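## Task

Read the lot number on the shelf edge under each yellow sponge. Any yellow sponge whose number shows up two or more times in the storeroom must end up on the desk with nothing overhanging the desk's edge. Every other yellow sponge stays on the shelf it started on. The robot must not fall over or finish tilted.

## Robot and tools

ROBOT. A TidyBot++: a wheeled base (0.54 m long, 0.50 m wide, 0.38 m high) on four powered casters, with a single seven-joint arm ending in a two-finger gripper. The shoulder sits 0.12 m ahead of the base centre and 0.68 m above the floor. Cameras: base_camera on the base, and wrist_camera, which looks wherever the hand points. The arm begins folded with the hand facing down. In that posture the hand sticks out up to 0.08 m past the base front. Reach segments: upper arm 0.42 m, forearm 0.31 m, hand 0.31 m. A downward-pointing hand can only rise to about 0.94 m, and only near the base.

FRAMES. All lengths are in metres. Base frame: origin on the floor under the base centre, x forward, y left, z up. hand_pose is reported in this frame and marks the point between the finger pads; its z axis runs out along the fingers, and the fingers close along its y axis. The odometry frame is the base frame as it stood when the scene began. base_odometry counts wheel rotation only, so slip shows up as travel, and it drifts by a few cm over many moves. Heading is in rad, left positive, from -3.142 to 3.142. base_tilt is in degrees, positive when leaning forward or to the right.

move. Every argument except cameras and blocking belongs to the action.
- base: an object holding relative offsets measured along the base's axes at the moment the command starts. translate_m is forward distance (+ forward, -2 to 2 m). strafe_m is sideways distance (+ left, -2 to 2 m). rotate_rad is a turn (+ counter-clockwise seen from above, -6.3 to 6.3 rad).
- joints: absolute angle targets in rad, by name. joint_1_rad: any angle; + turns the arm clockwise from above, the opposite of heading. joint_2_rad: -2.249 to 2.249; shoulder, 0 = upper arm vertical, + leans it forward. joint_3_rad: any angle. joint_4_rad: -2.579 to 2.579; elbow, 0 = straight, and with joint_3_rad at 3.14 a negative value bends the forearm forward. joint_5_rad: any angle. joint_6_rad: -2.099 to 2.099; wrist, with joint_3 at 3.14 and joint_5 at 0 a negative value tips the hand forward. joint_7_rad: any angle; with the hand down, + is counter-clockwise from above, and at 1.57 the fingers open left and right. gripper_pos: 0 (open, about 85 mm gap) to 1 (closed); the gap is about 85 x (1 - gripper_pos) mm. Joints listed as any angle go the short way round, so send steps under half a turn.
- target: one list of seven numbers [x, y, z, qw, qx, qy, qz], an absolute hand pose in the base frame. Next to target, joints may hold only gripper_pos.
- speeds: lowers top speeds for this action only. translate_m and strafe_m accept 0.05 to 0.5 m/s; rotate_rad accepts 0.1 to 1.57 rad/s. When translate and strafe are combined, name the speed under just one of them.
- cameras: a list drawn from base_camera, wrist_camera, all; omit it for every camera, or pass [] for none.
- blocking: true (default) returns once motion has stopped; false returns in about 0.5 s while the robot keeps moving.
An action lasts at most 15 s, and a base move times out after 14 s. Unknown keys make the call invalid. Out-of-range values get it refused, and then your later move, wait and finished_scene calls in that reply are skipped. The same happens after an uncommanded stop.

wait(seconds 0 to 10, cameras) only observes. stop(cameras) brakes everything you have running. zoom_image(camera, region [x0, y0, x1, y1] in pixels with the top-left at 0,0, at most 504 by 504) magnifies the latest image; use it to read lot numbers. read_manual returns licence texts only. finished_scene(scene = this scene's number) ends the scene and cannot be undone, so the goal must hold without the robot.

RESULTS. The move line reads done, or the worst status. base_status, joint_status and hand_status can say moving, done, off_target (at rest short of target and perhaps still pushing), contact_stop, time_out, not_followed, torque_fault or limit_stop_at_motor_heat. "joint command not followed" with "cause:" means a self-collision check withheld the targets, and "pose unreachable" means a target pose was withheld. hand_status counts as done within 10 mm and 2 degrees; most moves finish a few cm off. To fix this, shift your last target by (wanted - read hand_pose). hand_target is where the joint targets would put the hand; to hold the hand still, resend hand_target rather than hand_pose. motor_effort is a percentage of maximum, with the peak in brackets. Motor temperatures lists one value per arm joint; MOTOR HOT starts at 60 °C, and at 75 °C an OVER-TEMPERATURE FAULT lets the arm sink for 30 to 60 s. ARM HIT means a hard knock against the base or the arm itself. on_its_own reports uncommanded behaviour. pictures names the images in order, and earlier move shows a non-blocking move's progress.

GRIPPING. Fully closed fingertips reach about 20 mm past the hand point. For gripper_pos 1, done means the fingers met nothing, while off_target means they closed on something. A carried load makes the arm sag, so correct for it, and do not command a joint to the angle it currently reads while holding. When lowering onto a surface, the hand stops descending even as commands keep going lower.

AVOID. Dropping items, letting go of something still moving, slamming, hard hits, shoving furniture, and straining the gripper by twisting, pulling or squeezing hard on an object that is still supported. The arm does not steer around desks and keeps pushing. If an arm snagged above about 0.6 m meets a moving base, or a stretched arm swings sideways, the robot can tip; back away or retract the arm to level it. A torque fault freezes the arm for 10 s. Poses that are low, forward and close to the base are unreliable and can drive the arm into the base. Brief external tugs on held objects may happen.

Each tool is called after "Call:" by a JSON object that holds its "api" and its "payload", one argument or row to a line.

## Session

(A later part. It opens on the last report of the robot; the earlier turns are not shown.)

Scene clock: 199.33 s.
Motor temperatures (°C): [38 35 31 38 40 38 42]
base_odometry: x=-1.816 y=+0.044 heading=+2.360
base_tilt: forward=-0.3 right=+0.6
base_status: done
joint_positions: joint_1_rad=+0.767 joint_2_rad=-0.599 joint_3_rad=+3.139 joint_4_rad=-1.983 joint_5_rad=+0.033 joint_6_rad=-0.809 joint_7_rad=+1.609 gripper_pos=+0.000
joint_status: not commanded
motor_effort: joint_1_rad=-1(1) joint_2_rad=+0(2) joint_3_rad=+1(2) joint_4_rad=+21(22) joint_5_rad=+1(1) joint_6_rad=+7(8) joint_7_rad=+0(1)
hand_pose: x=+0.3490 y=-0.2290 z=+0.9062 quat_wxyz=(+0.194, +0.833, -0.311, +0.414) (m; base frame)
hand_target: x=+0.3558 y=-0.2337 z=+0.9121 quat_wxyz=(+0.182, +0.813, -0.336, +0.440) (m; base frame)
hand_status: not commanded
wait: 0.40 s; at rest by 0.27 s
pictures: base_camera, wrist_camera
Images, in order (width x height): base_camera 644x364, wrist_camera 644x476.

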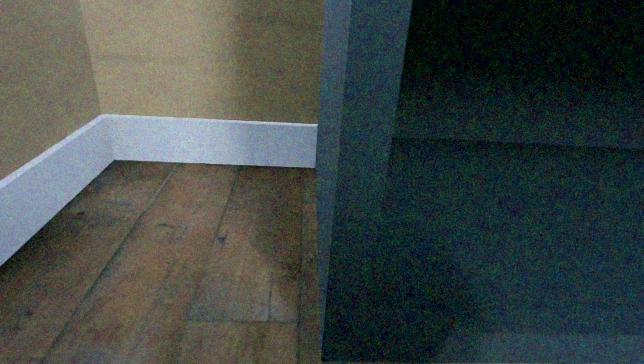

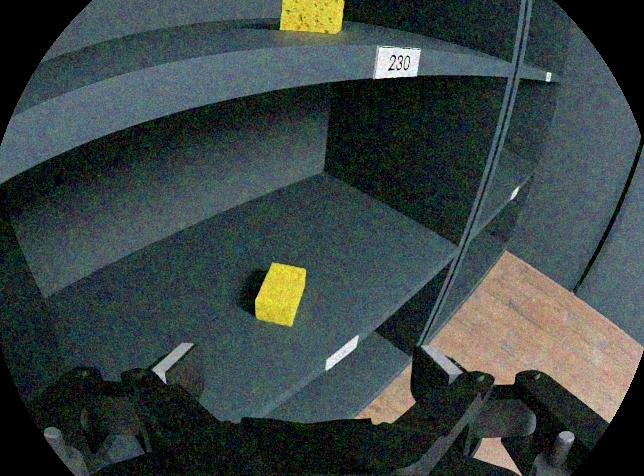

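Call:
{"api": "move", "payload": {
  "base": {"translate_m": 0.057, "strafe_m": 0.06},
  "speeds": {"translate_m": 0.15},
  "joints": {"joint_1_rad": 0.845},
  "cameras": []
}}

Call:
{"api": "move", "payload": {
  "joints": {"joint_2_rad": -0.421, "joint_4_rad": -2.243, "joint_6_rad": -0.244},
  "cameras": []
}}

Call:
{"api": "move", "payload": {
  "joints": {"joint_2_rad": -0.131, "joint_4_rad": -2.433, "joint_6_rad": 0.305},
  "cameras": ["wrist_camera"]
}}

Scene clock: 202.03 s.
Motor temperatures (°C): [38 35 31 38 40 38 42]
move: done
base_odometry: x=-1.899 y=+0.041 heading=+2.360
base_tilt: forward=-0.3 right=+0.6
base_status: done
joint_positions: joint_1_rad=+0.830 joint_2_rad=-0.599 joint_3_rad=+3.139 joint_4_rad=-1.983 joint_5_rad=+0.033 joint_6_rad=-0.809 joint_7_rad=+1.609 gripper_pos=+0.000
joint_status: all done
motor_effort: joint_1_rad=+0(1) joint_2_rad=+0(2) joint_3_rad=+1(2) joint_4_rad=+21(22) joint_5_rad=+1(1) joint_6_rad=+7(8) joint_7_rad=-1(1)
hand_pose: x=+0.3341 y=-0.2430 z=+0.9062 quat_wxyz=(+0.207, +0.823, -0.338, +0.407) (m; base frame)
hand_target: x=+0.3413 y=-0.2475 z=+0.9121 quat_wxyz=(+0.195, +0.802, -0.360, +0.434) (m; base frame)
hand_status: not commanded
pictures: none
No camera images: "cameras" was empty.

Scene clock: 203.70 s.
Motor temperatures (°C): [38 35 31 38 40 38 42]
move: done
base_odometry: x=-1.899 y=+0.041 heading=+2.360
base_tilt: forward=-0.4 right=+0.6
base_status: not commanded
joint_positions: joint_1_rad=+0.830 joint_2_rad=-0.431 joint_3_rad=+3.139 joint_4_rad=-2.216 joint_5_rad=+0.033 joint_6_rad=-0.306 joint_7_rad=+1.609 gripper_pos=+0.000
joint_status: all done
motor_effort: joint_1_rad=+0(1) joint_2_rad=-5(7) joint_3_rad=+1(1) joint_4_rad=+21(24) joint_5_rad=+1(1) joint_6_rad=+8(9) joint_7_rad=+0(1)
hand_pose: x=+0.3893 y=-0.2967 z=+0.8422 quat_wxyz=(+0.222, +0.803, -0.322, +0.449) (m; base frame)
hand_target: x=+0.3903 y=-0.3026 z=+0.8397 quat_wxyz=(+0.210, +0.784, -0.352, +0.467) (m; base frame)
hand_status: not commanded
pictures: none
No camera images: "cameras" was empty.

Scene clock: 205.43 s.
Motor temperatures (°C): [38 35 31 38 40 38 42]
move: done
base_odometry: x=-1.899 y=+0.041 heading=+2.360
base_tilt: forward=-0.4 right=+0.6
base_status: not commanded
joint_positions: joint_1_rad=+0.830 joint_2_rad=-0.146 joint_3_rad=+3.139 joint_4_rad=-2.404 joint_5_rad=+0.033 joint_6_rad=+0.242 joint_7_rad=+1.609 gripper_pos=+0.000
joint_status: all done
motor_effort: joint_1_rad=+0(1) joint_2_rad=-12(14) joint_3_rad=+1(1) joint_4_rad=+18(22) joint_5_rad=+1(1) joint_6_rad=+8(9) joint_7_rad=+0(1)
hand_pose: x=+0.4348 y=-0.3380 z=+0.7646 quat_wxyz=(+0.229, +0.787, -0.310, +0.482) (m; base frame)
hand_target: x=+0.4275 y=-0.3445 z=+0.7604 quat_wxyz=(+0.222, +0.767, -0.344, +0.494) (m; base frame)
hand_status: not commanded
pictures: wrist_camera
Images, in order (width x height): wrist_camera 644x476.

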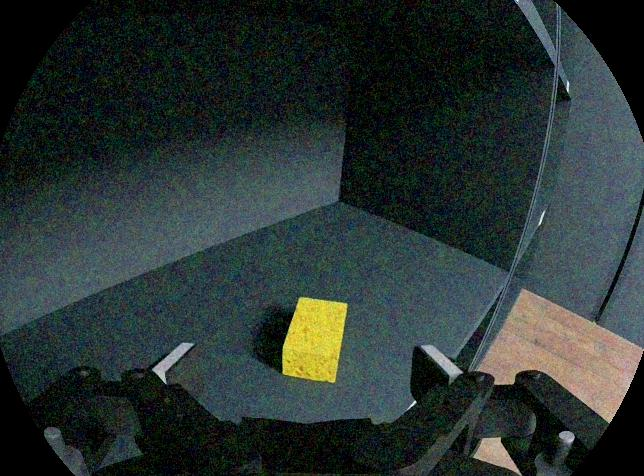

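Call:
{"api": "move", "payload": {
  "joints": {"joint_1_rad": 0.852, "joint_2_rad": 0.05, "joint_4_rad": -2.46, "joint_6_rad": 0.52},
  "cameras": []
}}

Call:
{"api": "move", "payload": {
  "joints": {"joint_2_rad": 0.216, "joint_4_rad": -2.468, "joint_6_rad": 0.723},
  "cameras": ["wrist_camera"]
}}

Scene clock: 207.43 s.
Motor temperatures (°C): [38 35 31 38 40 38 42]
move: done
base_odometry: x=-1.899 y=+0.041 heading=+2.360
base_tilt: forward=-0.3 right=+0.6
base_status: not commanded
joint_positions: joint_1_rad=+0.832 joint_2_rad=+0.034 joint_3_rad=+3.139 joint_4_rad=-2.431 joint_5_rad=+0.033 joint_6_rad=+0.458 joint_7_rad=+1.609 gripper_pos=+0.000
joint_status: all done
motor_effort: joint_1_rad=+0(2) joint_2_rad=-17(18) joint_3_rad=+0(1) joint_4_rad=+16(19) joint_5_rad=+1(1) joint_6_rad=+7(9) joint_7_rad=+0(1)
hand_pose: x=+0.4564 y=-0.3600 z=+0.7259 quat_wxyz=(+0.228, +0.784, -0.310, +0.487) (m; base frame)
hand_target: x=+0.4439 y=-0.3681 z=+0.7216 quat_wxyz=(+0.224, +0.764, -0.346, +0.496) (m; base frame)
hand_status: not commanded
pictures: none
No camera images: "cameras" was empty.

Scene clock: 208.83 s.
Motor temperatures (°C): [38 35 31 38 40 38 42]
move: done
base_odometry: x=-1.899 y=+0.041 heading=+2.360
base_tilt: forward=-0.3 right=+0.6
base_status: not commanded
joint_positions: joint_1_rad=+0.832 joint_2_rad=+0.198 joint_3_rad=+3.139 joint_4_rad=-2.438 joint_5_rad=+0.033 joint_6_rad=+0.661 joint_7_rad=+1.609 gripper_pos=+0.000
joint_status: all done
motor_effort: joint_1_rad=+0(1) joint_2_rad=-19(22) joint_3_rad=+0(0) joint_4_rad=+14(17) joint_5_rad=+1(1) joint_6_rad=+8(9) joint_7_rad=+0(1)
hand_pose: x=+0.4763 y=-0.3791 z=+0.6967 quat_wxyz=(+0.230, +0.777, -0.307, +0.500) (m; base frame)
hand_target: x=+0.4610 y=-0.3876 z=+0.6924 quat_wxyz=(+0.229, +0.757, -0.343, +0.507) (m; base frame)
hand_status: not commanded
pictures: wrist_camera
Images, in order (width x height): wrist_camera 644x476.

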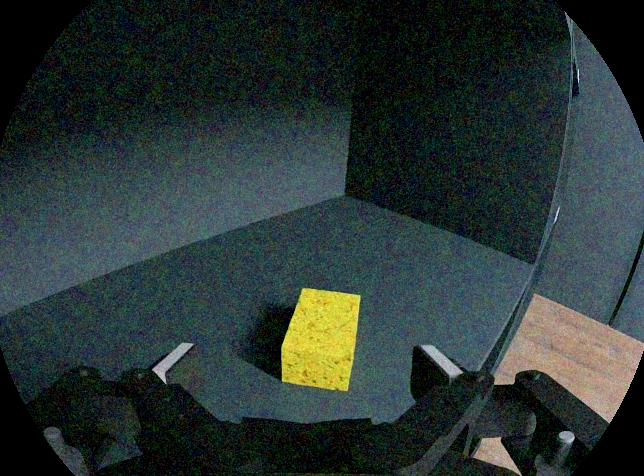

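Call:
{"api": "move", "payload": {
  "joints": {"joint_1_rad": 0.866, "joint_2_rad": 0.383, "joint_4_rad": -2.312, "joint_6_rad": 0.766},
  "cameras": ["wrist_camera"]
}}

Scene clock: 210.50 s.
Motor temperatures (°C): [38 35 31 38 40 38 42]
move: done
base_odometry: x=-1.899 y=+0.041 heading=+2.360
base_tilt: forward=-0.3 right=+0.6
base_status: not commanded
joint_positions: joint_1_rad=+0.847 joint_2_rad=+0.362 joint_3_rad=+3.139 joint_4_rad=-2.330 joint_5_rad=+0.033 joint_6_rad=+0.705 joint_7_rad=+1.609 gripper_pos=+0.000
joint_status: all done
motor_effort: joint_1_rad=-1(2) joint_2_rad=-24(26) joint_3_rad=+0(0) joint_4_rad=+13(14) joint_5_rad=+1(1) joint_6_rad=+8(9) joint_7_rad=+0(1)
hand_pose: x=+0.5038 y=-0.4208 z=+0.6663 quat_wxyz=(+0.231, +0.777, -0.313, +0.494) (m; base frame)
hand_target: x=+0.4994 y=-0.4438 z=+0.6794 quat_wxyz=(+0.238, +0.746, -0.345, +0.518) (m; base frame)
hand_status: not commanded
pictures: wrist_camera
Images, in order (width x height): wrist_camera 644x476.

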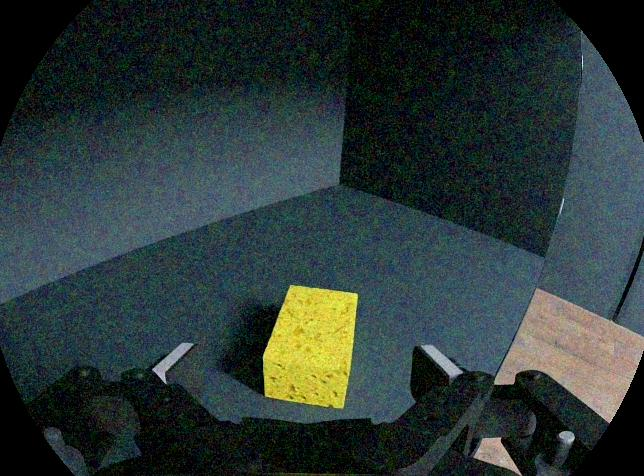

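Call:
{"api": "move", "payload": {
  "joints": {"joint_2_rad": 0.535, "joint_4_rad": -2.147},
  "cameras": ["wrist_camera"]
}}

Scene clock: 211.93 s.
Motor temperatures (°C): [38 35 31 38 40 38 42]
move: done
base_odometry: x=-1.899 y=+0.041 heading=+2.360
base_tilt: forward=-0.3 right=+0.6
base_status: not commanded
joint_positions: joint_1_rad=+0.847 joint_2_rad=+0.512 joint_3_rad=+3.139 joint_4_rad=-2.168 joint_5_rad=+0.033 joint_6_rad=+0.707 joint_7_rad=+1.609 gripper_pos=+0.000
joint_status: all done
motor_effort: joint_1_rad=+0(1) joint_2_rad=-30(31) joint_3_rad=+0(1) joint_4_rad=+12(14) joint_5_rad=+0(1) joint_6_rad=+7(9) joint_7_rad=+0(1)
hand_pose: x=+0.5453 y=-0.4675 z=+0.6456 quat_wxyz=(+0.233, +0.773, -0.312, +0.500) (m; base frame)
hand_target: x=+0.5398 y=-0.4913 z=+0.6567 quat_wxyz=(+0.240, +0.743, -0.343, +0.522) (m; base frame)
hand_status: not commanded
pictures: wrist_camera
Images, in order (width x height): wrist_camera 644x476.

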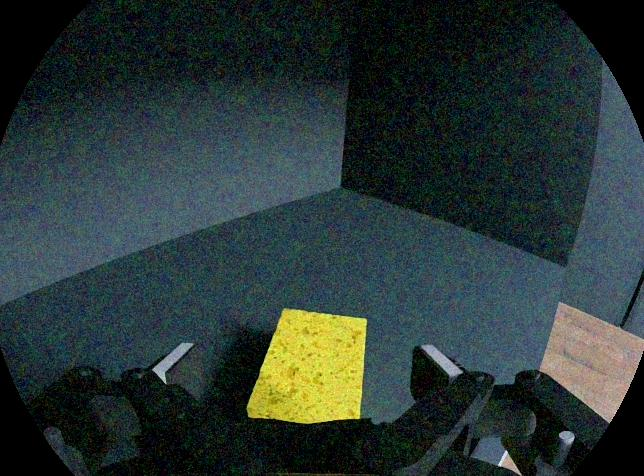

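Call:
{"api": "move", "payload": {
  "joints": {"joint_2_rad": 0.668, "joint_4_rad": -2.094, "joint_6_rad": 0.828},
  "cameras": ["wrist_camera"]
}}

Scene clock: 215.10 s.
Motor temperatures (°C): [38 35 31 38 40 38 42]
move: done
base_odometry: x=-1.899 y=+0.041 heading=+2.360
base_tilt: forward=-0.3 right=+0.6
base_status: not commanded
joint_positions: joint_1_rad=+0.847 joint_2_rad=+0.647 joint_3_rad=+3.139 joint_4_rad=-2.116 joint_5_rad=+0.033 joint_6_rad=+0.768 joint_7_rad=+1.609 gripper_pos=+0.000
joint_status: all done
motor_effort: joint_1_rad=-1(1) joint_2_rad=-33(35) joint_3_rad=+0(1) joint_4_rad=+11(13) joint_5_rad=+1(1) joint_6_rad=+7(9) joint_7_rad=+0(1)
hand_pose: x=+0.5594 y=-0.4828 z=+0.5971 quat_wxyz=(+0.228, +0.779, -0.315, +0.492) (m; base frame)
hand_target: x=+0.5536 y=-0.5074 z=+0.6096 quat_wxyz=(+0.237, +0.747, -0.346, +0.516) (m; base frame)
hand_status: not commanded
pictures: wrist_camera
Images, in order (width x height): wrist_camera 644x476.

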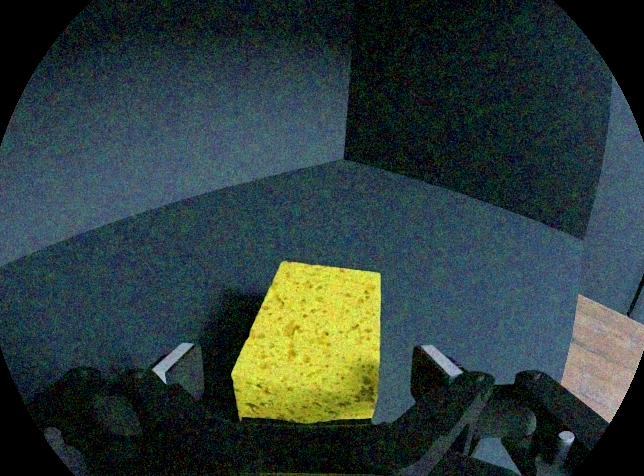

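Call:
{"api": "move", "payload": {

}}

Scene clock: 216.20 s.
Motor temperatures (°C): [38 35 31 38 40 38 42]
base_odometry: x=-1.899 y=+0.041 heading=+2.360
base_tilt: forward=-0.3 right=+0.6
base_status: not commanded
joint_positions: joint_1_rad=+0.847 joint_2_rad=+0.647 joint_3_rad=+3.139 joint_4_rad=-2.116 joint_5_rad=+0.033 joint_6_rad=+0.768 joint_7_rad=+1.609 gripper_pos=+0.000
joint_status: all done
motor_effort: joint_1_rad=-1(1) joint_2_rad=-33(35) joint_3_rad=+0(1) joint_4_rad=+12(13) joint_5_rad=+0(1) joint_6_rad=+8(9) joint_7_rad=+0(1)
hand_pose: x=+0.5594 y=-0.4828 z=+0.5971 quat_wxyz=(+0.228, +0.779, -0.315, +0.492) (m; base frame)
hand_target: x=+0.5536 y=-0.5074 z=+0.6096 quat_wxyz=(+0.237, +0.747, -0.346, +0.516) (m; base frame)
hand_status: not commanded
pictures: base_camera, wrist_camera
Images, in order (width x height): base_camera 644x364, wrist_camera 644x476.

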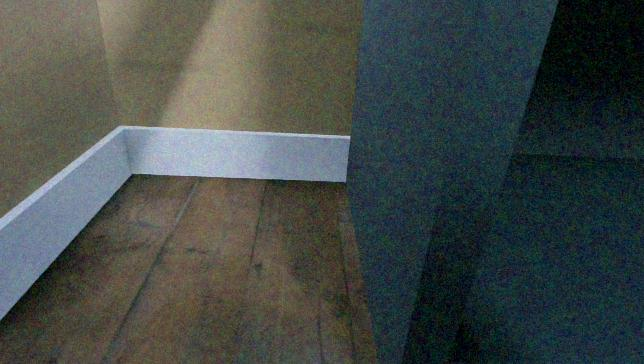

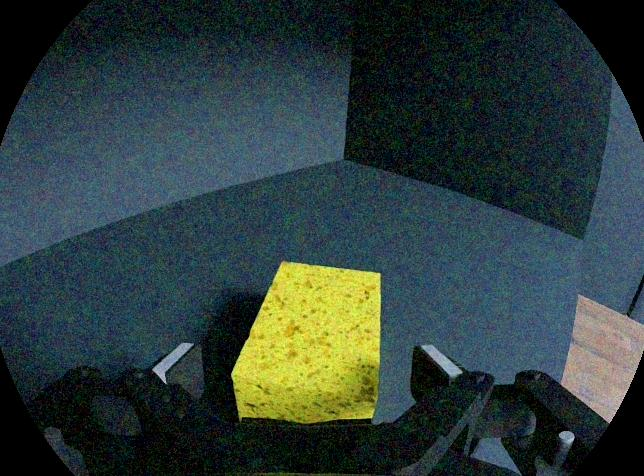

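Call:
{"api": "move", "payload": {
  "joints": {"joint_2_rad": 0.71, "joint_4_rad": -2.047, "joint_6_rad": 0.822},
  "cameras": ["wrist_camera"]
}}

Call:
{"api": "move", "payload": {
  "joints": {"joint_2_rad": 0.749, "joint_4_rad": -2.0, "joint_6_rad": 0.815},
  "cameras": ["wrist_camera"]
}}

Scene clock: 217.43 s.
Motor temperatures (°C): [38 35 31 38 40 38 42]
move: done
base_odometry: x=-1.899 y=+0.041 heading=+2.360
base_tilt: forward=-0.3 right=+0.6
base_status: not commanded
joint_positions: joint_1_rad=+0.847 joint_2_rad=+0.681 joint_3_rad=+3.139 joint_4_rad=-2.064 joint_5_rad=+0.033 joint_6_rad=+0.768 joint_7_rad=+1.609 gripper_pos=+0.000
joint_status: all done
motor_effort: joint_1_rad=+0(1) joint_2_rad=-33(35) joint_3_rad=+0(1) joint_4_rad=+11(12) joint_5_rad=+1(1) joint_6_rad=+8(8) joint_7_rad=+0(1)
hand_pose: x=+0.5719 y=-0.4969 z=+0.5958 quat_wxyz=(+0.232, +0.774, -0.313, +0.499) (m; base frame)
hand_target: x=+0.5633 y=-0.5188 z=+0.5986 quat_wxyz=(+0.237, +0.747, -0.346, +0.515) (m; base frame)
hand_status: not commanded
pictures: wrist_camera
Images, in order (width x height): wrist_camera 644x476.

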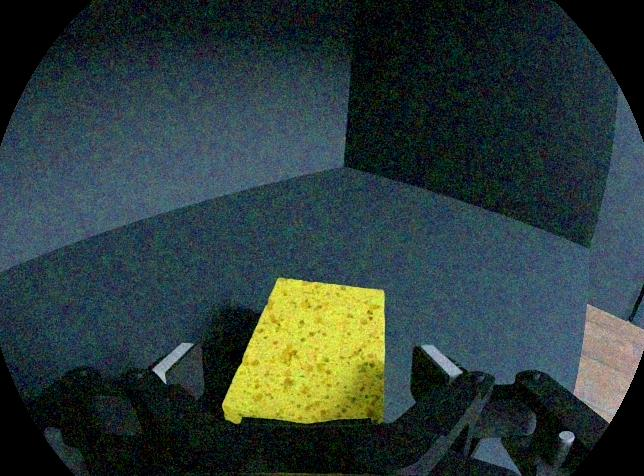

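Scene clock: 218.17 s.
Motor temperatures (°C): [38 35 30 38 40 38 42]
move: done
base_odometry: x=-1.899 y=+0.041 heading=+2.360
base_tilt: forward=-0.3 right=+0.6
base_status: not commanded
joint_positions: joint_1_rad=+0.847 joint_2_rad=+0.719 joint_3_rad=+3.139 joint_4_rad=-2.016 joint_5_rad=+0.033 joint_6_rad=+0.768 joint_7_rad=+1.609 gripper_pos=+0.000
joint_status: all done
motor_effort: joint_1_rad=+0(1) joint_2_rad=-35(37) joint_3_rad=-1(1) joint_4_rad=+12(13) joint_5_rad=+1(1) joint_6_rad=+8(9) joint_7_rad=+0(1)
hand_pose: x=+0.5825 y=-0.5089 z=+0.5892 quat_wxyz=(+0.233, +0.772, -0.312, +0.502) (m; base frame)
hand_target: x=+0.5728 y=-0.5300 z=+0.5889 quat_wxyz=(+0.237, +0.747, -0.346, +0.516) (m; base frame)
hand_status: not commanded
pictures: wrist_camera
Images, in order (width x height): wrist_camera 644x476.

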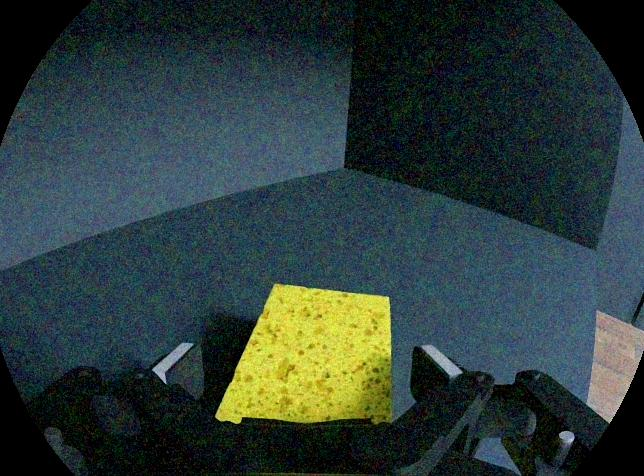

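Call:
{"api": "move", "payload": {
  "joints": {"joint_2_rad": 0.764},
  "cameras": ["wrist_camera"]
}}

Call:
{"api": "move", "payload": {
  "joints": {"gripper_pos": 0.3},
  "cameras": ["wrist_camera"]
}}

Call:
{"api": "move", "payload": {
  "joints": {"gripper_pos": 0.55},
  "cameras": ["wrist_camera"]
}}

Scene clock: 219.80 s.
Motor temperatures (°C): [38 35 30 38 40 38 42]
move: done
base_odometry: x=-1.899 y=+0.041 heading=+2.360
base_tilt: forward=-0.3 right=+0.6
base_status: not commanded
joint_positions: joint_1_rad=+0.847 joint_2_rad=+0.733 joint_3_rad=+3.139 joint_4_rad=-2.016 joint_5_rad=+0.033 joint_6_rad=+0.768 joint_7_rad=+1.609 gripper_pos=+0.000
joint_status: all done
motor_effort: joint_1_rad=-1(1) joint_2_rad=-35(36) joint_3_rad=-1(1) joint_4_rad=+12(12) joint_5_rad=+1(1) joint_6_rad=+8(9) joint_7_rad=+0(0)
hand_pose: x=+0.5816 y=-0.5079 z=+0.5796 quat_wxyz=(+0.231, +0.776, -0.313, +0.497) (m; base frame)
hand_target: x=+0.5718 y=-0.5289 z=+0.5785 quat_wxyz=(+0.235, +0.751, -0.347, +0.510) (m; base frame)
hand_status: not commanded
pictures: wrist_camera
Images, in order (width x height): wrist_camera 644x476.

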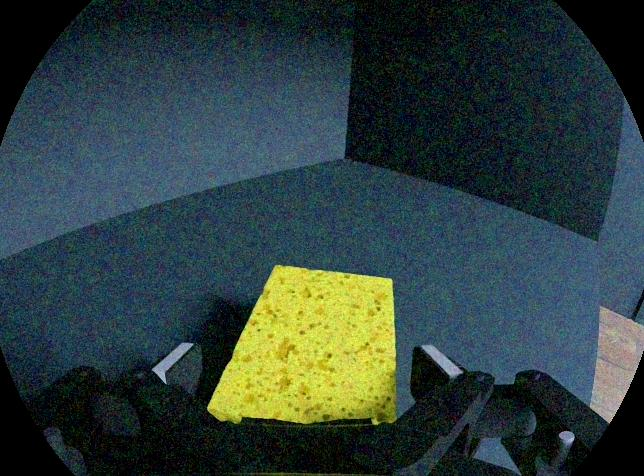

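Scene clock: 220.50 s.
Motor temperatures (°C): [38 35 30 38 40 38 42]
move: done
base_odometry: x=-1.899 y=+0.041 heading=+2.360
base_tilt: forward=-0.3 right=+0.6
base_status: not commanded
joint_positions: joint_1_rad=+0.847 joint_2_rad=+0.733 joint_3_rad=+3.139 joint_4_rad=-2.016 joint_5_rad=+0.033 joint_6_rad=+0.768 joint_7_rad=+1.609 gripper_pos=+0.299
joint_status: all done
motor_effort: joint_1_rad=+0(1) joint_2_rad=-34(36) joint_3_rad=-1(1) joint_4_rad=+11(12) joint_5_rad=+1(1) joint_6_rad=+7(9) joint_7_rad=+0(0)
hand_pose: x=+0.5816 y=-0.5079 z=+0.5797 quat_wxyz=(+0.231, +0.776, -0.313, +0.497) (m; base frame)
hand_target: x=+0.5718 y=-0.5289 z=+0.5785 quat_wxyz=(+0.235, +0.751, -0.347, +0.510) (m; base frame)
hand_status: not commanded
pictures: wrist_camera
Images, in order (width x height): wrist_camera 644x476.

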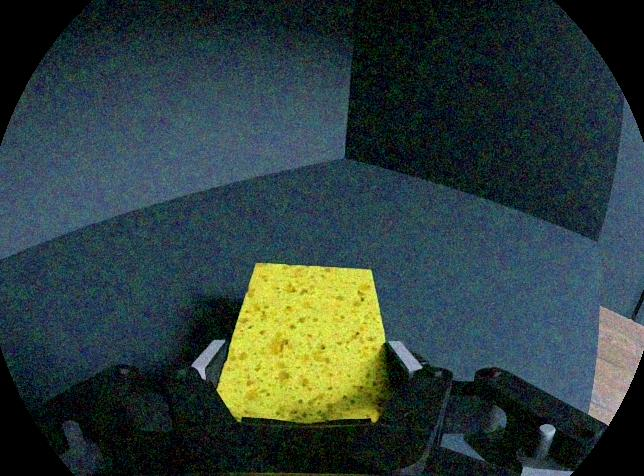

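Scene clock: 221.17 s.
Motor temperatures (°C): [38 35 30 38 40 38 42]
move: off_target
base_odometry: x=-1.899 y=+0.041 heading=+2.360
base_tilt: forward=-0.3 right=+0.6
base_status: not commanded
joint_positions: joint_1_rad=+0.847 joint_2_rad=+0.733 joint_3_rad=+3.139 joint_4_rad=-2.016 joint_5_rad=+0.033 joint_6_rad=+0.770 joint_7_rad=+1.609 gripper_pos=+0.369
joint_status: gripper_pos off_target (ended at +0.369, target +0.550)
motor_effort: joint_1_rad=+0(1) joint_2_rad=-33(34) joint_3_rad=+0(1) joint_4_rad=+12(12) joint_5_rad=+1(1) joint_6_rad=+8(8) joint_7_rad=+0(1)
hand_pose: x=+0.5818 y=-0.5082 z=+0.5802 quat_wxyz=(+0.231, +0.775, -0.313, +0.498) (m; base frame)
hand_target: x=+0.5718 y=-0.5289 z=+0.5785 quat_wxyz=(+0.235, +0.751, -0.347, +0.510) (m; base frame)
hand_status: not commanded
pictures: wrist_camera
Images, in order (width x height): wrist_camera 644x476.

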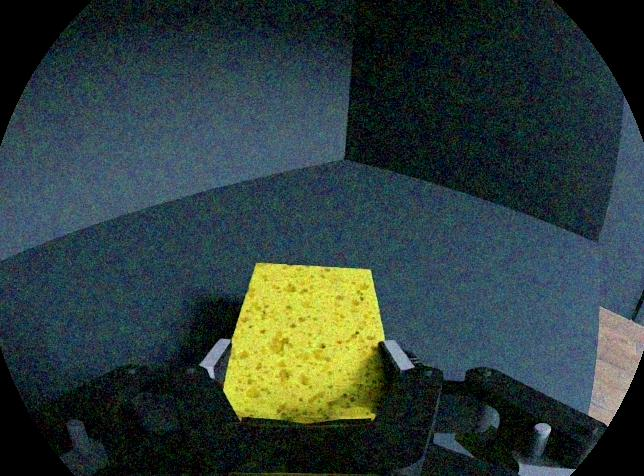

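Call:
{"api": "move", "payload": {
  "joints": {"joint_2_rad": 0.65},
  "cameras": ["wrist_camera"]
}}

Call:
{"api": "move", "payload": {
  "joints": {"gripper_pos": 0.7},
  "cameras": ["wrist_camera"]
}}

Scene clock: 224.07 s.
Motor temperatures (°C): [38 35 30 38 40 38 42]
move: done
base_odometry: x=-1.899 y=+0.041 heading=+2.360
base_tilt: forward=-0.3 right=+0.6
base_status: not commanded
joint_positions: joint_1_rad=+0.847 joint_2_rad=+0.636 joint_3_rad=+3.139 joint_4_rad=-2.015 joint_5_rad=+0.033 joint_6_rad=+0.770 joint_7_rad=+1.609 gripper_pos=+0.369
joint_status: all done
motor_effort: joint_1_rad=-1(1) joint_2_rad=-35(38) joint_3_rad=+0(1) joint_4_rad=+13(14) joint_5_rad=+1(1) joint_6_rad=+9(10) joint_7_rad=+0(1)
hand_pose: x=+0.5865 y=-0.5135 z=+0.6477 quat_wxyz=(+0.249, +0.749, -0.302, +0.534) (m; base frame)
hand_target: x=+0.5765 y=-0.5344 z=+0.6584 quat_wxyz=(+0.254, +0.721, -0.333, +0.552) (m; base frame)
hand_status: not commanded
pictures: wrist_camera
Images, in order (width x height): wrist_camera 644x476.

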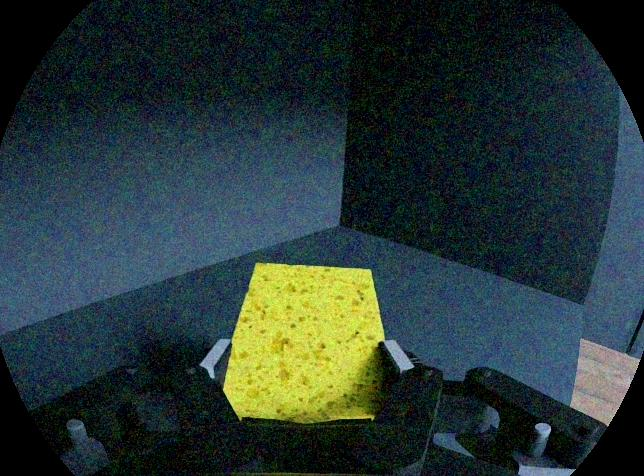

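Scene clock: 224.63 s.
Motor temperatures (°C): [38 36 30 38 40 38 42]
move: off_target
base_odometry: x=-1.899 y=+0.041 heading=+2.360
base_tilt: forward=-0.3 right=+0.6
base_status: not commanded
joint_positions: joint_1_rad=+0.847 joint_2_rad=+0.636 joint_3_rad=+3.139 joint_4_rad=-2.015 joint_5_rad=+0.033 joint_6_rad=+0.770 joint_7_rad=+1.609 gripper_pos=+0.369
joint_status: gripper_pos off_target (ended at +0.369, target +0.700)
motor_effort: joint_1_rad=-1(1) joint_2_rad=-34(35) joint_3_rad=-1(1) joint_4_rad=+13(14) joint_5_rad=+1(1) joint_6_rad=+9(9) joint_7_rad=+0(1)
hand_pose: x=+0.5865 y=-0.5135 z=+0.6477 quat_wxyz=(+0.249, +0.749, -0.302, +0.534) (m; base frame)
hand_target: x=+0.5765 y=-0.5344 z=+0.6584 quat_wxyz=(+0.254, +0.721, -0.333, +0.552) (m; base frame)
hand_status: not commanded
pictures: wrist_camera
Images, in order (width x height): wrist_camera 644x476.

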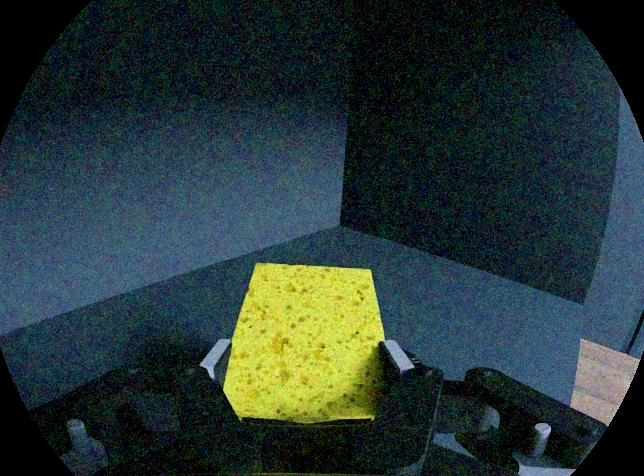

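Call:
{"api": "move", "payload": {
  "joints": {"joint_2_rad": 0.45, "joint_4_rad": -2.17, "joint_6_rad": 0.57},
  "cameras": ["wrist_camera"]
}}

Call:
{"api": "move", "payload": {
  "joints": {"joint_2_rad": 0.28, "joint_4_rad": -2.318, "joint_6_rad": 0.545},
  "cameras": ["wrist_camera"]
}}

Call:
{"api": "move", "payload": {
  "joints": {"joint_2_rad": 0.007, "joint_4_rad": -2.42, "joint_6_rad": 0.37},
  "cameras": ["wrist_camera"]
}}

Scene clock: 226.20 s.
Motor temperatures (°C): [38 36 30 38 40 38 42]
move: done
base_odometry: x=-1.899 y=+0.041 heading=+2.360
base_tilt: forward=-0.3 right=+0.6
base_status: not commanded
joint_positions: joint_1_rad=+0.847 joint_2_rad=+0.445 joint_3_rad=+3.139 joint_4_rad=-2.143 joint_5_rad=+0.033 joint_6_rad=+0.626 joint_7_rad=+1.609 gripper_pos=+0.370
joint_status: all done
motor_effort: joint_1_rad=+0(1) joint_2_rad=-29(36) joint_3_rad=+0(1) joint_4_rad=+14(15) joint_5_rad=+0(1) joint_6_rad=+8(10) joint_7_rad=+0(1)
hand_pose: x=+0.5456 y=-0.4690 z=+0.6754 quat_wxyz=(+0.237, +0.771, -0.311, +0.503) (m; base frame)
hand_target: x=+0.5197 y=-0.4677 z=+0.6446 quat_wxyz=(+0.217, +0.776, -0.359, +0.472) (m; base frame)
hand_status: not commanded
pictures: wrist_camera
Images, in order (width x height): wrist_camera 644x476.

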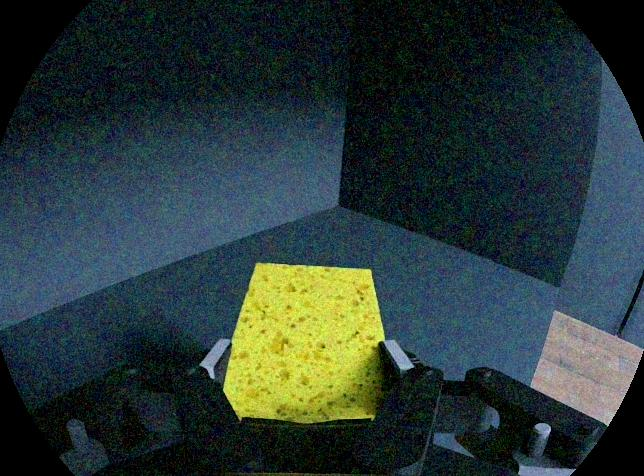

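Scene clock: 227.30 s.
Motor temperatures (°C): [38 36 30 38 40 38 42]
move: done
base_odometry: x=-1.899 y=+0.041 heading=+2.360
base_tilt: forward=-0.3 right=+0.6
base_status: not commanded
joint_positions: joint_1_rad=+0.847 joint_2_rad=+0.277 joint_3_rad=+3.139 joint_4_rad=-2.290 joint_5_rad=+0.033 joint_6_rad=+0.600 joint_7_rad=+1.609 gripper_pos=+0.370
joint_status: all done
motor_effort: joint_1_rad=+0(1) joint_2_rad=-24(30) joint_3_rad=+0(0) joint_4_rad=+15(15) joint_5_rad=+1(1) joint_6_rad=+8(10) joint_7_rad=+0(1)
hand_pose: x=+0.5050 y=-0.4236 z=+0.7028 quat_wxyz=(+0.236, +0.772, -0.311, +0.501) (m; base frame)
hand_target: x=+0.4800 y=-0.4211 z=+0.6728 quat_wxyz=(+0.217, +0.777, -0.359, +0.470) (m; base frame)
hand_status: not commanded
pictures: wrist_camera
Images, in order (width x height): wrist_camera 644x476.

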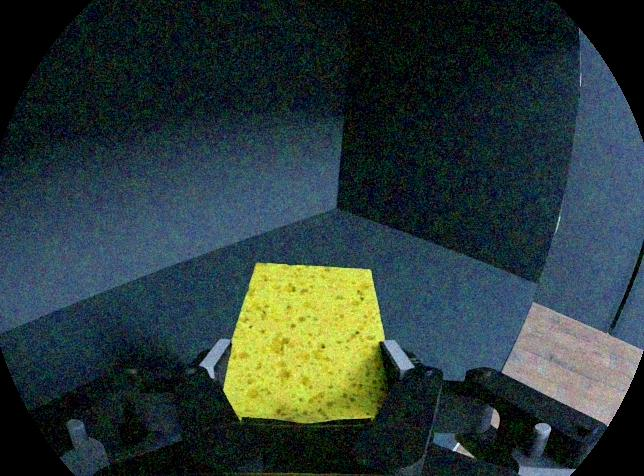

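Scene clock: 228.67 s.
Motor temperatures (°C): [38 36 30 38 40 38 42]
move: done
base_odometry: x=-1.899 y=+0.041 heading=+2.360
base_tilt: forward=-0.3 right=+0.6
base_status: not commanded
joint_positions: joint_1_rad=+0.847 joint_2_rad=+0.010 joint_3_rad=+3.139 joint_4_rad=-2.391 joint_5_rad=+0.033 joint_6_rad=+0.427 joint_7_rad=+1.609 gripper_pos=+0.370
joint_status: all done
motor_effort: joint_1_rad=+0(1) joint_2_rad=-16(25) joint_3_rad=+0(0) joint_4_rad=+17(17) joint_5_rad=+1(1) joint_6_rad=+8(9) joint_7_rad=+0(1)
hand_pose: x=+0.4571 y=-0.3719 z=+0.7487 quat_wxyz=(+0.238, +0.774, -0.312, +0.497) (m; base frame)
hand_target: x=+0.4343 y=-0.3674 z=+0.7196 quat_wxyz=(+0.216, +0.778, -0.359, +0.469) (m; base frame)
hand_status: not commanded
pictures: wrist_camera
Images, in order (width x height): wrist_camera 644x476.

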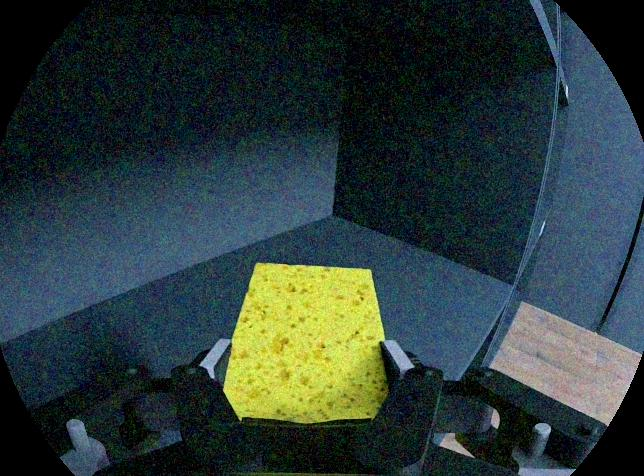

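Call:
{"api": "move", "payload": {
  "joints": {"joint_2_rad": -0.32, "joint_4_rad": -2.418, "joint_6_rad": 0.043},
  "cameras": []
}}

Call:
{"api": "move", "payload": {
  "joints": {"joint_2_rad": -0.61, "joint_4_rad": -2.255, "joint_6_rad": -0.37},
  "cameras": ["wrist_camera"]
}}

Call:
{"api": "move", "payload": {
  "base": {"translate_m": -0.6, "strafe_m": -1.0},
  "joints": {"joint_2_rad": -0.78, "joint_4_rad": -2.12, "joint_6_rad": -0.68},
  "cameras": ["base_camera", "wrist_camera"]
}}

Scene clock: 230.57 s.
Motor temperatures (°C): [38 36 30 38 40 38 42]
move: done
base_odometry: x=-1.899 y=+0.041 heading=+2.360
base_tilt: forward=-0.3 right=+0.6
base_status: not commanded
joint_positions: joint_1_rad=+0.847 joint_2_rad=-0.312 joint_3_rad=+3.139 joint_4_rad=-2.391 joint_5_rad=+0.033 joint_6_rad=+0.099 joint_7_rad=+1.609 gripper_pos=+0.370
joint_status: all done
motor_effort: joint_1_rad=-1(1) joint_2_rad=-9(18) joint_3_rad=+0(1) joint_4_rad=+20(21) joint_5_rad=+1(1) joint_6_rad=+8(9) joint_7_rad=+0(1)
hand_pose: x=+0.4072 y=-0.3206 z=+0.8057 quat_wxyz=(+0.242, +0.775, -0.314, +0.493) (m; base frame)
hand_target: x=+0.3893 y=-0.3147 z=+0.7781 quat_wxyz=(+0.217, +0.777, -0.359, +0.469) (m; base frame)
hand_status: not commanded
pictures: none
No camera images: "cameras" was empty.

Scene clock: 232.27 s.
Motor temperatures (°C): [38 36 30 38 40 38 42]
move: done
base_odometry: x=-1.899 y=+0.041 heading=+2.360
base_tilt: forward=-0.3 right=+0.6
base_status: not commanded
joint_positions: joint_1_rad=+0.847 joint_2_rad=-0.601 joint_3_rad=+3.139 joint_4_rad=-2.274 joint_5_rad=+0.033 joint_6_rad=-0.313 joint_7_rad=+1.609 gripper_pos=+0.370
joint_status: all done
motor_effort: joint_1_rad=-1(1) joint_2_rad=+0(10) joint_3_rad=+1(1) joint_4_rad=+23(23) joint_5_rad=+1(1) joint_6_rad=+8(10) joint_7_rad=+0(1)
hand_pose: x=+0.3566 y=-0.2700 z=+0.8714 quat_wxyz=(+0.246, +0.775, -0.319, +0.488) (m; base frame)
hand_target: x=+0.3496 y=-0.2680 z=+0.8696 quat_wxyz=(+0.224, +0.768, -0.354, +0.485) (m; base frame)
hand_status: not commanded
pictures: wrist_camera
Images, in order (width x height): wrist_camera 644x476.

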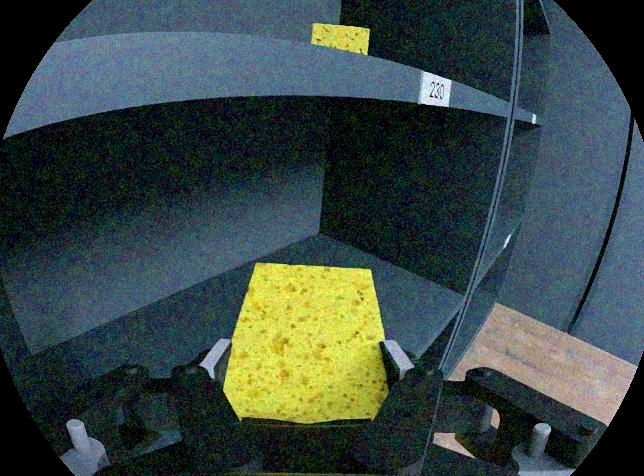

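Scene clock: 235.93 s.
Motor temperatures (°C): [38 36 30 38 40 38 42]
move: done
base_odometry: x=-0.769 y=+0.329 heading=+2.361
base_tilt: forward=-0.3 right=+0.6
base_status: done
joint_positions: joint_1_rad=+0.848 joint_2_rad=-0.775 joint_3_rad=+3.139 joint_4_rad=-2.136 joint_5_rad=+0.033 joint_6_rad=-0.626 joint_7_rad=+1.609 gripper_pos=+0.370
joint_status: all done
motor_effort: joint_1_rad=+0(1) joint_2_rad=+5(7) joint_3_rad=+1(3) joint_4_rad=+22(24) joint_5_rad=+1(1) joint_6_rad=+8(9) joint_7_rad=-1(1)
hand_pose: x=+0.3131 y=-0.2260 z=+0.9220 quat_wxyz=(+0.248, +0.773, -0.323, +0.486) (m; base frame)
hand_target: x=+0.3087 y=-0.2200 z=+0.9176 quat_wxyz=(+0.223, +0.769, -0.355, +0.483) (m; base frame)
hand_status: not commanded
pictures: base_camera, wrist_camera
Images, in order (width x height): base_camera 644x364, wrist_camera 644x476.

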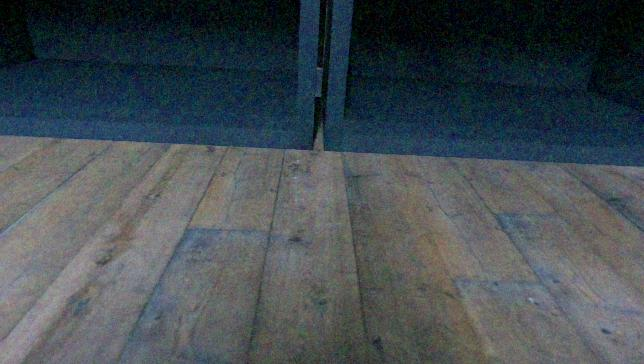

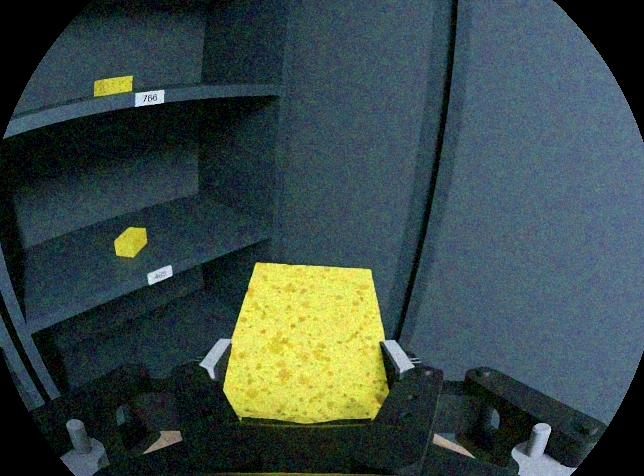

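Call:
{"api": "move", "payload": {
  "base": {"translate_m": -1.28, "strafe_m": 0.01, "rotate_rad": 1.569},
  "joints": {"joint_1_rad": -0.015, "joint_2_rad": -0.43, "joint_4_rad": -1.81, "joint_6_rad": -0.65},
  "cameras": ["base_camera", "wrist_camera"]
}}

Scene clock: 240.30 s.
Motor temperatures (°C): [38 36 30 38 40 38 42]
move: done
base_odometry: x=+0.133 y=-0.579 heading=-2.353
base_tilt: forward=-0.3 right=+0.6
base_status: done
joint_positions: joint_1_rad=-0.002 joint_2_rad=-0.444 joint_3_rad=+3.137 joint_4_rad=-1.831 joint_5_rad=+0.033 joint_6_rad=-0.626 joint_7_rad=+1.609 gripper_pos=+0.370
joint_status: all done
motor_effort: joint_1_rad=+0(2) joint_2_rad=-5(7) joint_3_rad=+0(3) joint_4_rad=+22(23) joint_5_rad=+1(2) joint_6_rad=+8(10) joint_7_rad=+0(1)
hand_pose: x=+0.5286 y=-0.0018 z=+0.9862 quat_wxyz=(+0.025, +0.844, +0.025, +0.535) (m; base frame)
hand_target: x=+0.5312 y=+0.0083 z=+0.9859 quat_wxyz=(-0.004, +0.849, +0.007, +0.528) (m; base frame)
hand_status: not commanded
pictures: base_camera, wrist_camera
Images, in order (width x height): base_camera 644x364, wrist_camera 644x476.

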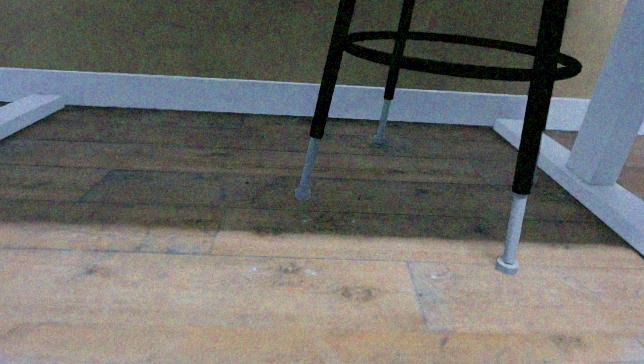

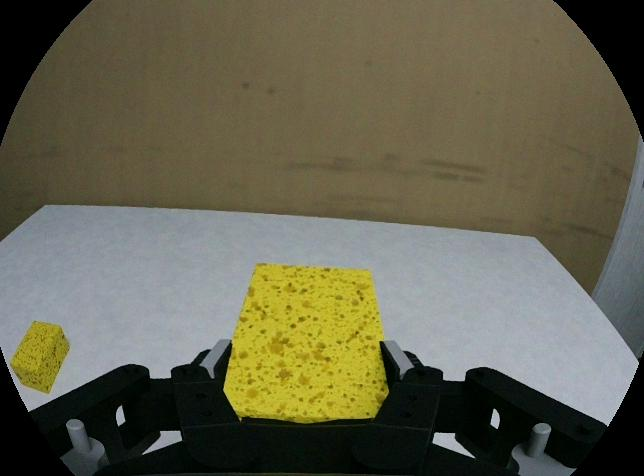

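Call:
{"api": "move", "payload": {
  "joints": {"joint_2_rad": -0.24, "joint_4_rad": -1.92, "joint_6_rad": -0.3},
  "cameras": []
}}

Call:
{"api": "move", "payload": {
  "joints": {"joint_2_rad": -0.05, "joint_4_rad": -2.02, "joint_6_rad": 0.015},
  "cameras": []
}}

Call:
{"api": "move", "payload": {
  "joints": {"joint_2_rad": 0.025, "joint_4_rad": -2.173, "joint_6_rad": 0.236},
  "cameras": ["wrist_camera"]
}}

Call:
{"api": "move", "payload": {
  "joints": {"joint_2_rad": 0.06, "joint_4_rad": -2.215, "joint_6_rad": 0.315},
  "cameras": ["wrist_camera"]
}}

Scene clock: 242.27 s.
Motor temperatures (°C): [38 36 30 38 40 38 42]
move: done
base_odometry: x=+0.133 y=-0.579 heading=-2.353
base_tilt: forward=-0.3 right=+0.6
base_status: not commanded
joint_positions: joint_1_rad=-0.002 joint_2_rad=-0.245 joint_3_rad=+3.137 joint_4_rad=-1.897 joint_5_rad=+0.033 joint_6_rad=-0.363 joint_7_rad=+1.609 gripper_pos=+0.370
joint_status: all done
motor_effort: joint_1_rad=+0(1) joint_2_rad=-13(16) joint_3_rad=+0(1) joint_4_rad=+23(24) joint_5_rad=+1(1) joint_6_rad=+8(9) joint_7_rad=+0(1)
hand_pose: x=+0.6113 y=+0.0009 z=+0.9308 quat_wxyz=(+0.022, +0.845, +0.029, +0.534) (m; base frame)
hand_target: x=+0.6170 y=+0.0097 z=+0.9324 quat_wxyz=(-0.005, +0.836, +0.007, +0.549) (m; base frame)
hand_status: not commanded
pictures: none
No camera images: "cameras" was empty.

Scene clock: 243.77 s.
Motor temperatures (°C): [38 36 30 38 40 38 42]
move: done
base_odometry: x=+0.133 y=-0.579 heading=-2.353
base_tilt: forward=-0.3 right=+0.6
base_status: not commanded
joint_positions: joint_1_rad=-0.002 joint_2_rad=-0.058 joint_3_rad=+3.137 joint_4_rad=-1.996 joint_5_rad=+0.033 joint_6_rad=-0.048 joint_7_rad=+1.609 gripper_pos=+0.370
joint_status: all done
motor_effort: joint_1_rad=+0(1) joint_2_rad=-18(21) joint_3_rad=+0(1) joint_4_rad=+21(23) joint_5_rad=+1(1) joint_6_rad=+8(9) joint_7_rad=+0(1)
hand_pose: x=+0.6728 y=+0.0043 z=+0.8631 quat_wxyz=(+0.019, +0.837, +0.032, +0.546) (m; base frame)
hand_target: x=+0.6761 y=+0.0106 z=+0.8632 quat_wxyz=(-0.005, +0.829, +0.007, +0.559) (m; base frame)
hand_status: not commanded
pictures: none
No camera images: "cameras" was empty.

Scene clock: 245.17 s.
Motor temperatures (°C): [38 36 30 38 40 38 42]
move: done
base_odometry: x=+0.133 y=-0.579 heading=-2.353
base_tilt: forward=-0.3 right=+0.6
base_status: not commanded
joint_positions: joint_1_rad=-0.002 joint_2_rad=+0.009 joint_3_rad=+3.137 joint_4_rad=-2.150 joint_5_rad=+0.033 joint_6_rad=+0.173 joint_7_rad=+1.609 gripper_pos=+0.370
joint_status: all done
motor_effort: joint_1_rad=+0(1) joint_2_rad=-19(21) joint_3_rad=+0(0) joint_4_rad=+19(21) joint_5_rad=+1(1) joint_6_rad=+8(10) joint_7_rad=+0(1)
hand_pose: x=+0.6691 y=+0.0066 z=+0.8023 quat_wxyz=(+0.015, +0.837, +0.034, +0.546) (m; base frame)
hand_target: x=+0.6717 y=+0.0105 z=+0.7992 quat_wxyz=(-0.005, +0.831, +0.007, +0.556) (m; base frame)
hand_status: not commanded
pictures: wrist_camera
Images, in order (width x height): wrist_camera 644x476.

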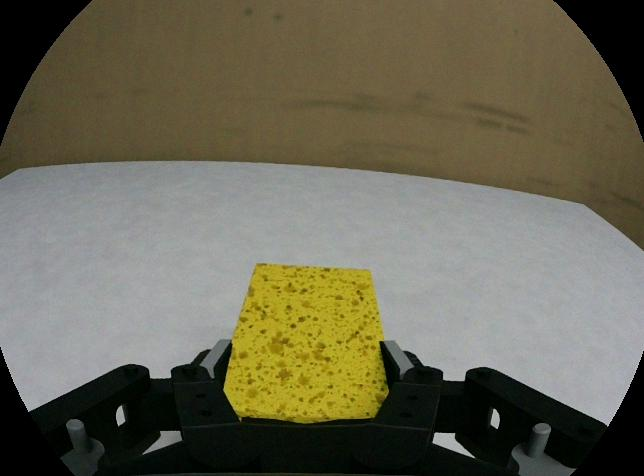

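Scene clock: 246.17 s.
Motor temperatures (°C): [38 36 30 38 40 38 42]
move: done
base_odometry: x=+0.133 y=-0.579 heading=-2.353
base_tilt: forward=-0.3 right=+0.6
base_status: not commanded
joint_positions: joint_1_rad=-0.002 joint_2_rad=+0.041 joint_3_rad=+3.137 joint_4_rad=-2.190 joint_5_rad=+0.033 joint_6_rad=+0.259 joint_7_rad=+1.609 gripper_pos=+0.370
joint_status: all done
motor_effort: joint_1_rad=+0(1) joint_2_rad=-19(21) joint_3_rad=+0(0) joint_4_rad=+19(20) joint_5_rad=+1(1) joint_6_rad=+8(9) joint_7_rad=+0(1)
hand_pose: x=+0.6709 y=+0.0074 z=+0.7879 quat_wxyz=(+0.014, +0.833, +0.034, +0.552) (m; base frame)
hand_target: x=+0.6717 y=+0.0105 z=+0.7802 quat_wxyz=(-0.005, +0.830, +0.007, +0.557) (m; base frame)
hand_status: not commanded
pictures: wrist_camera
Images, in order (width x height): wrist_camera 644x476.

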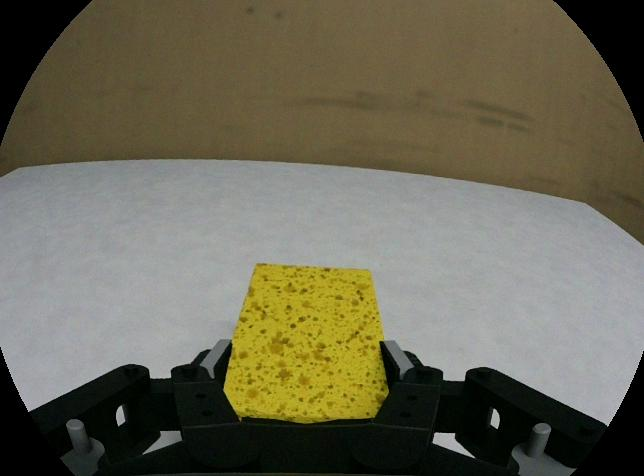

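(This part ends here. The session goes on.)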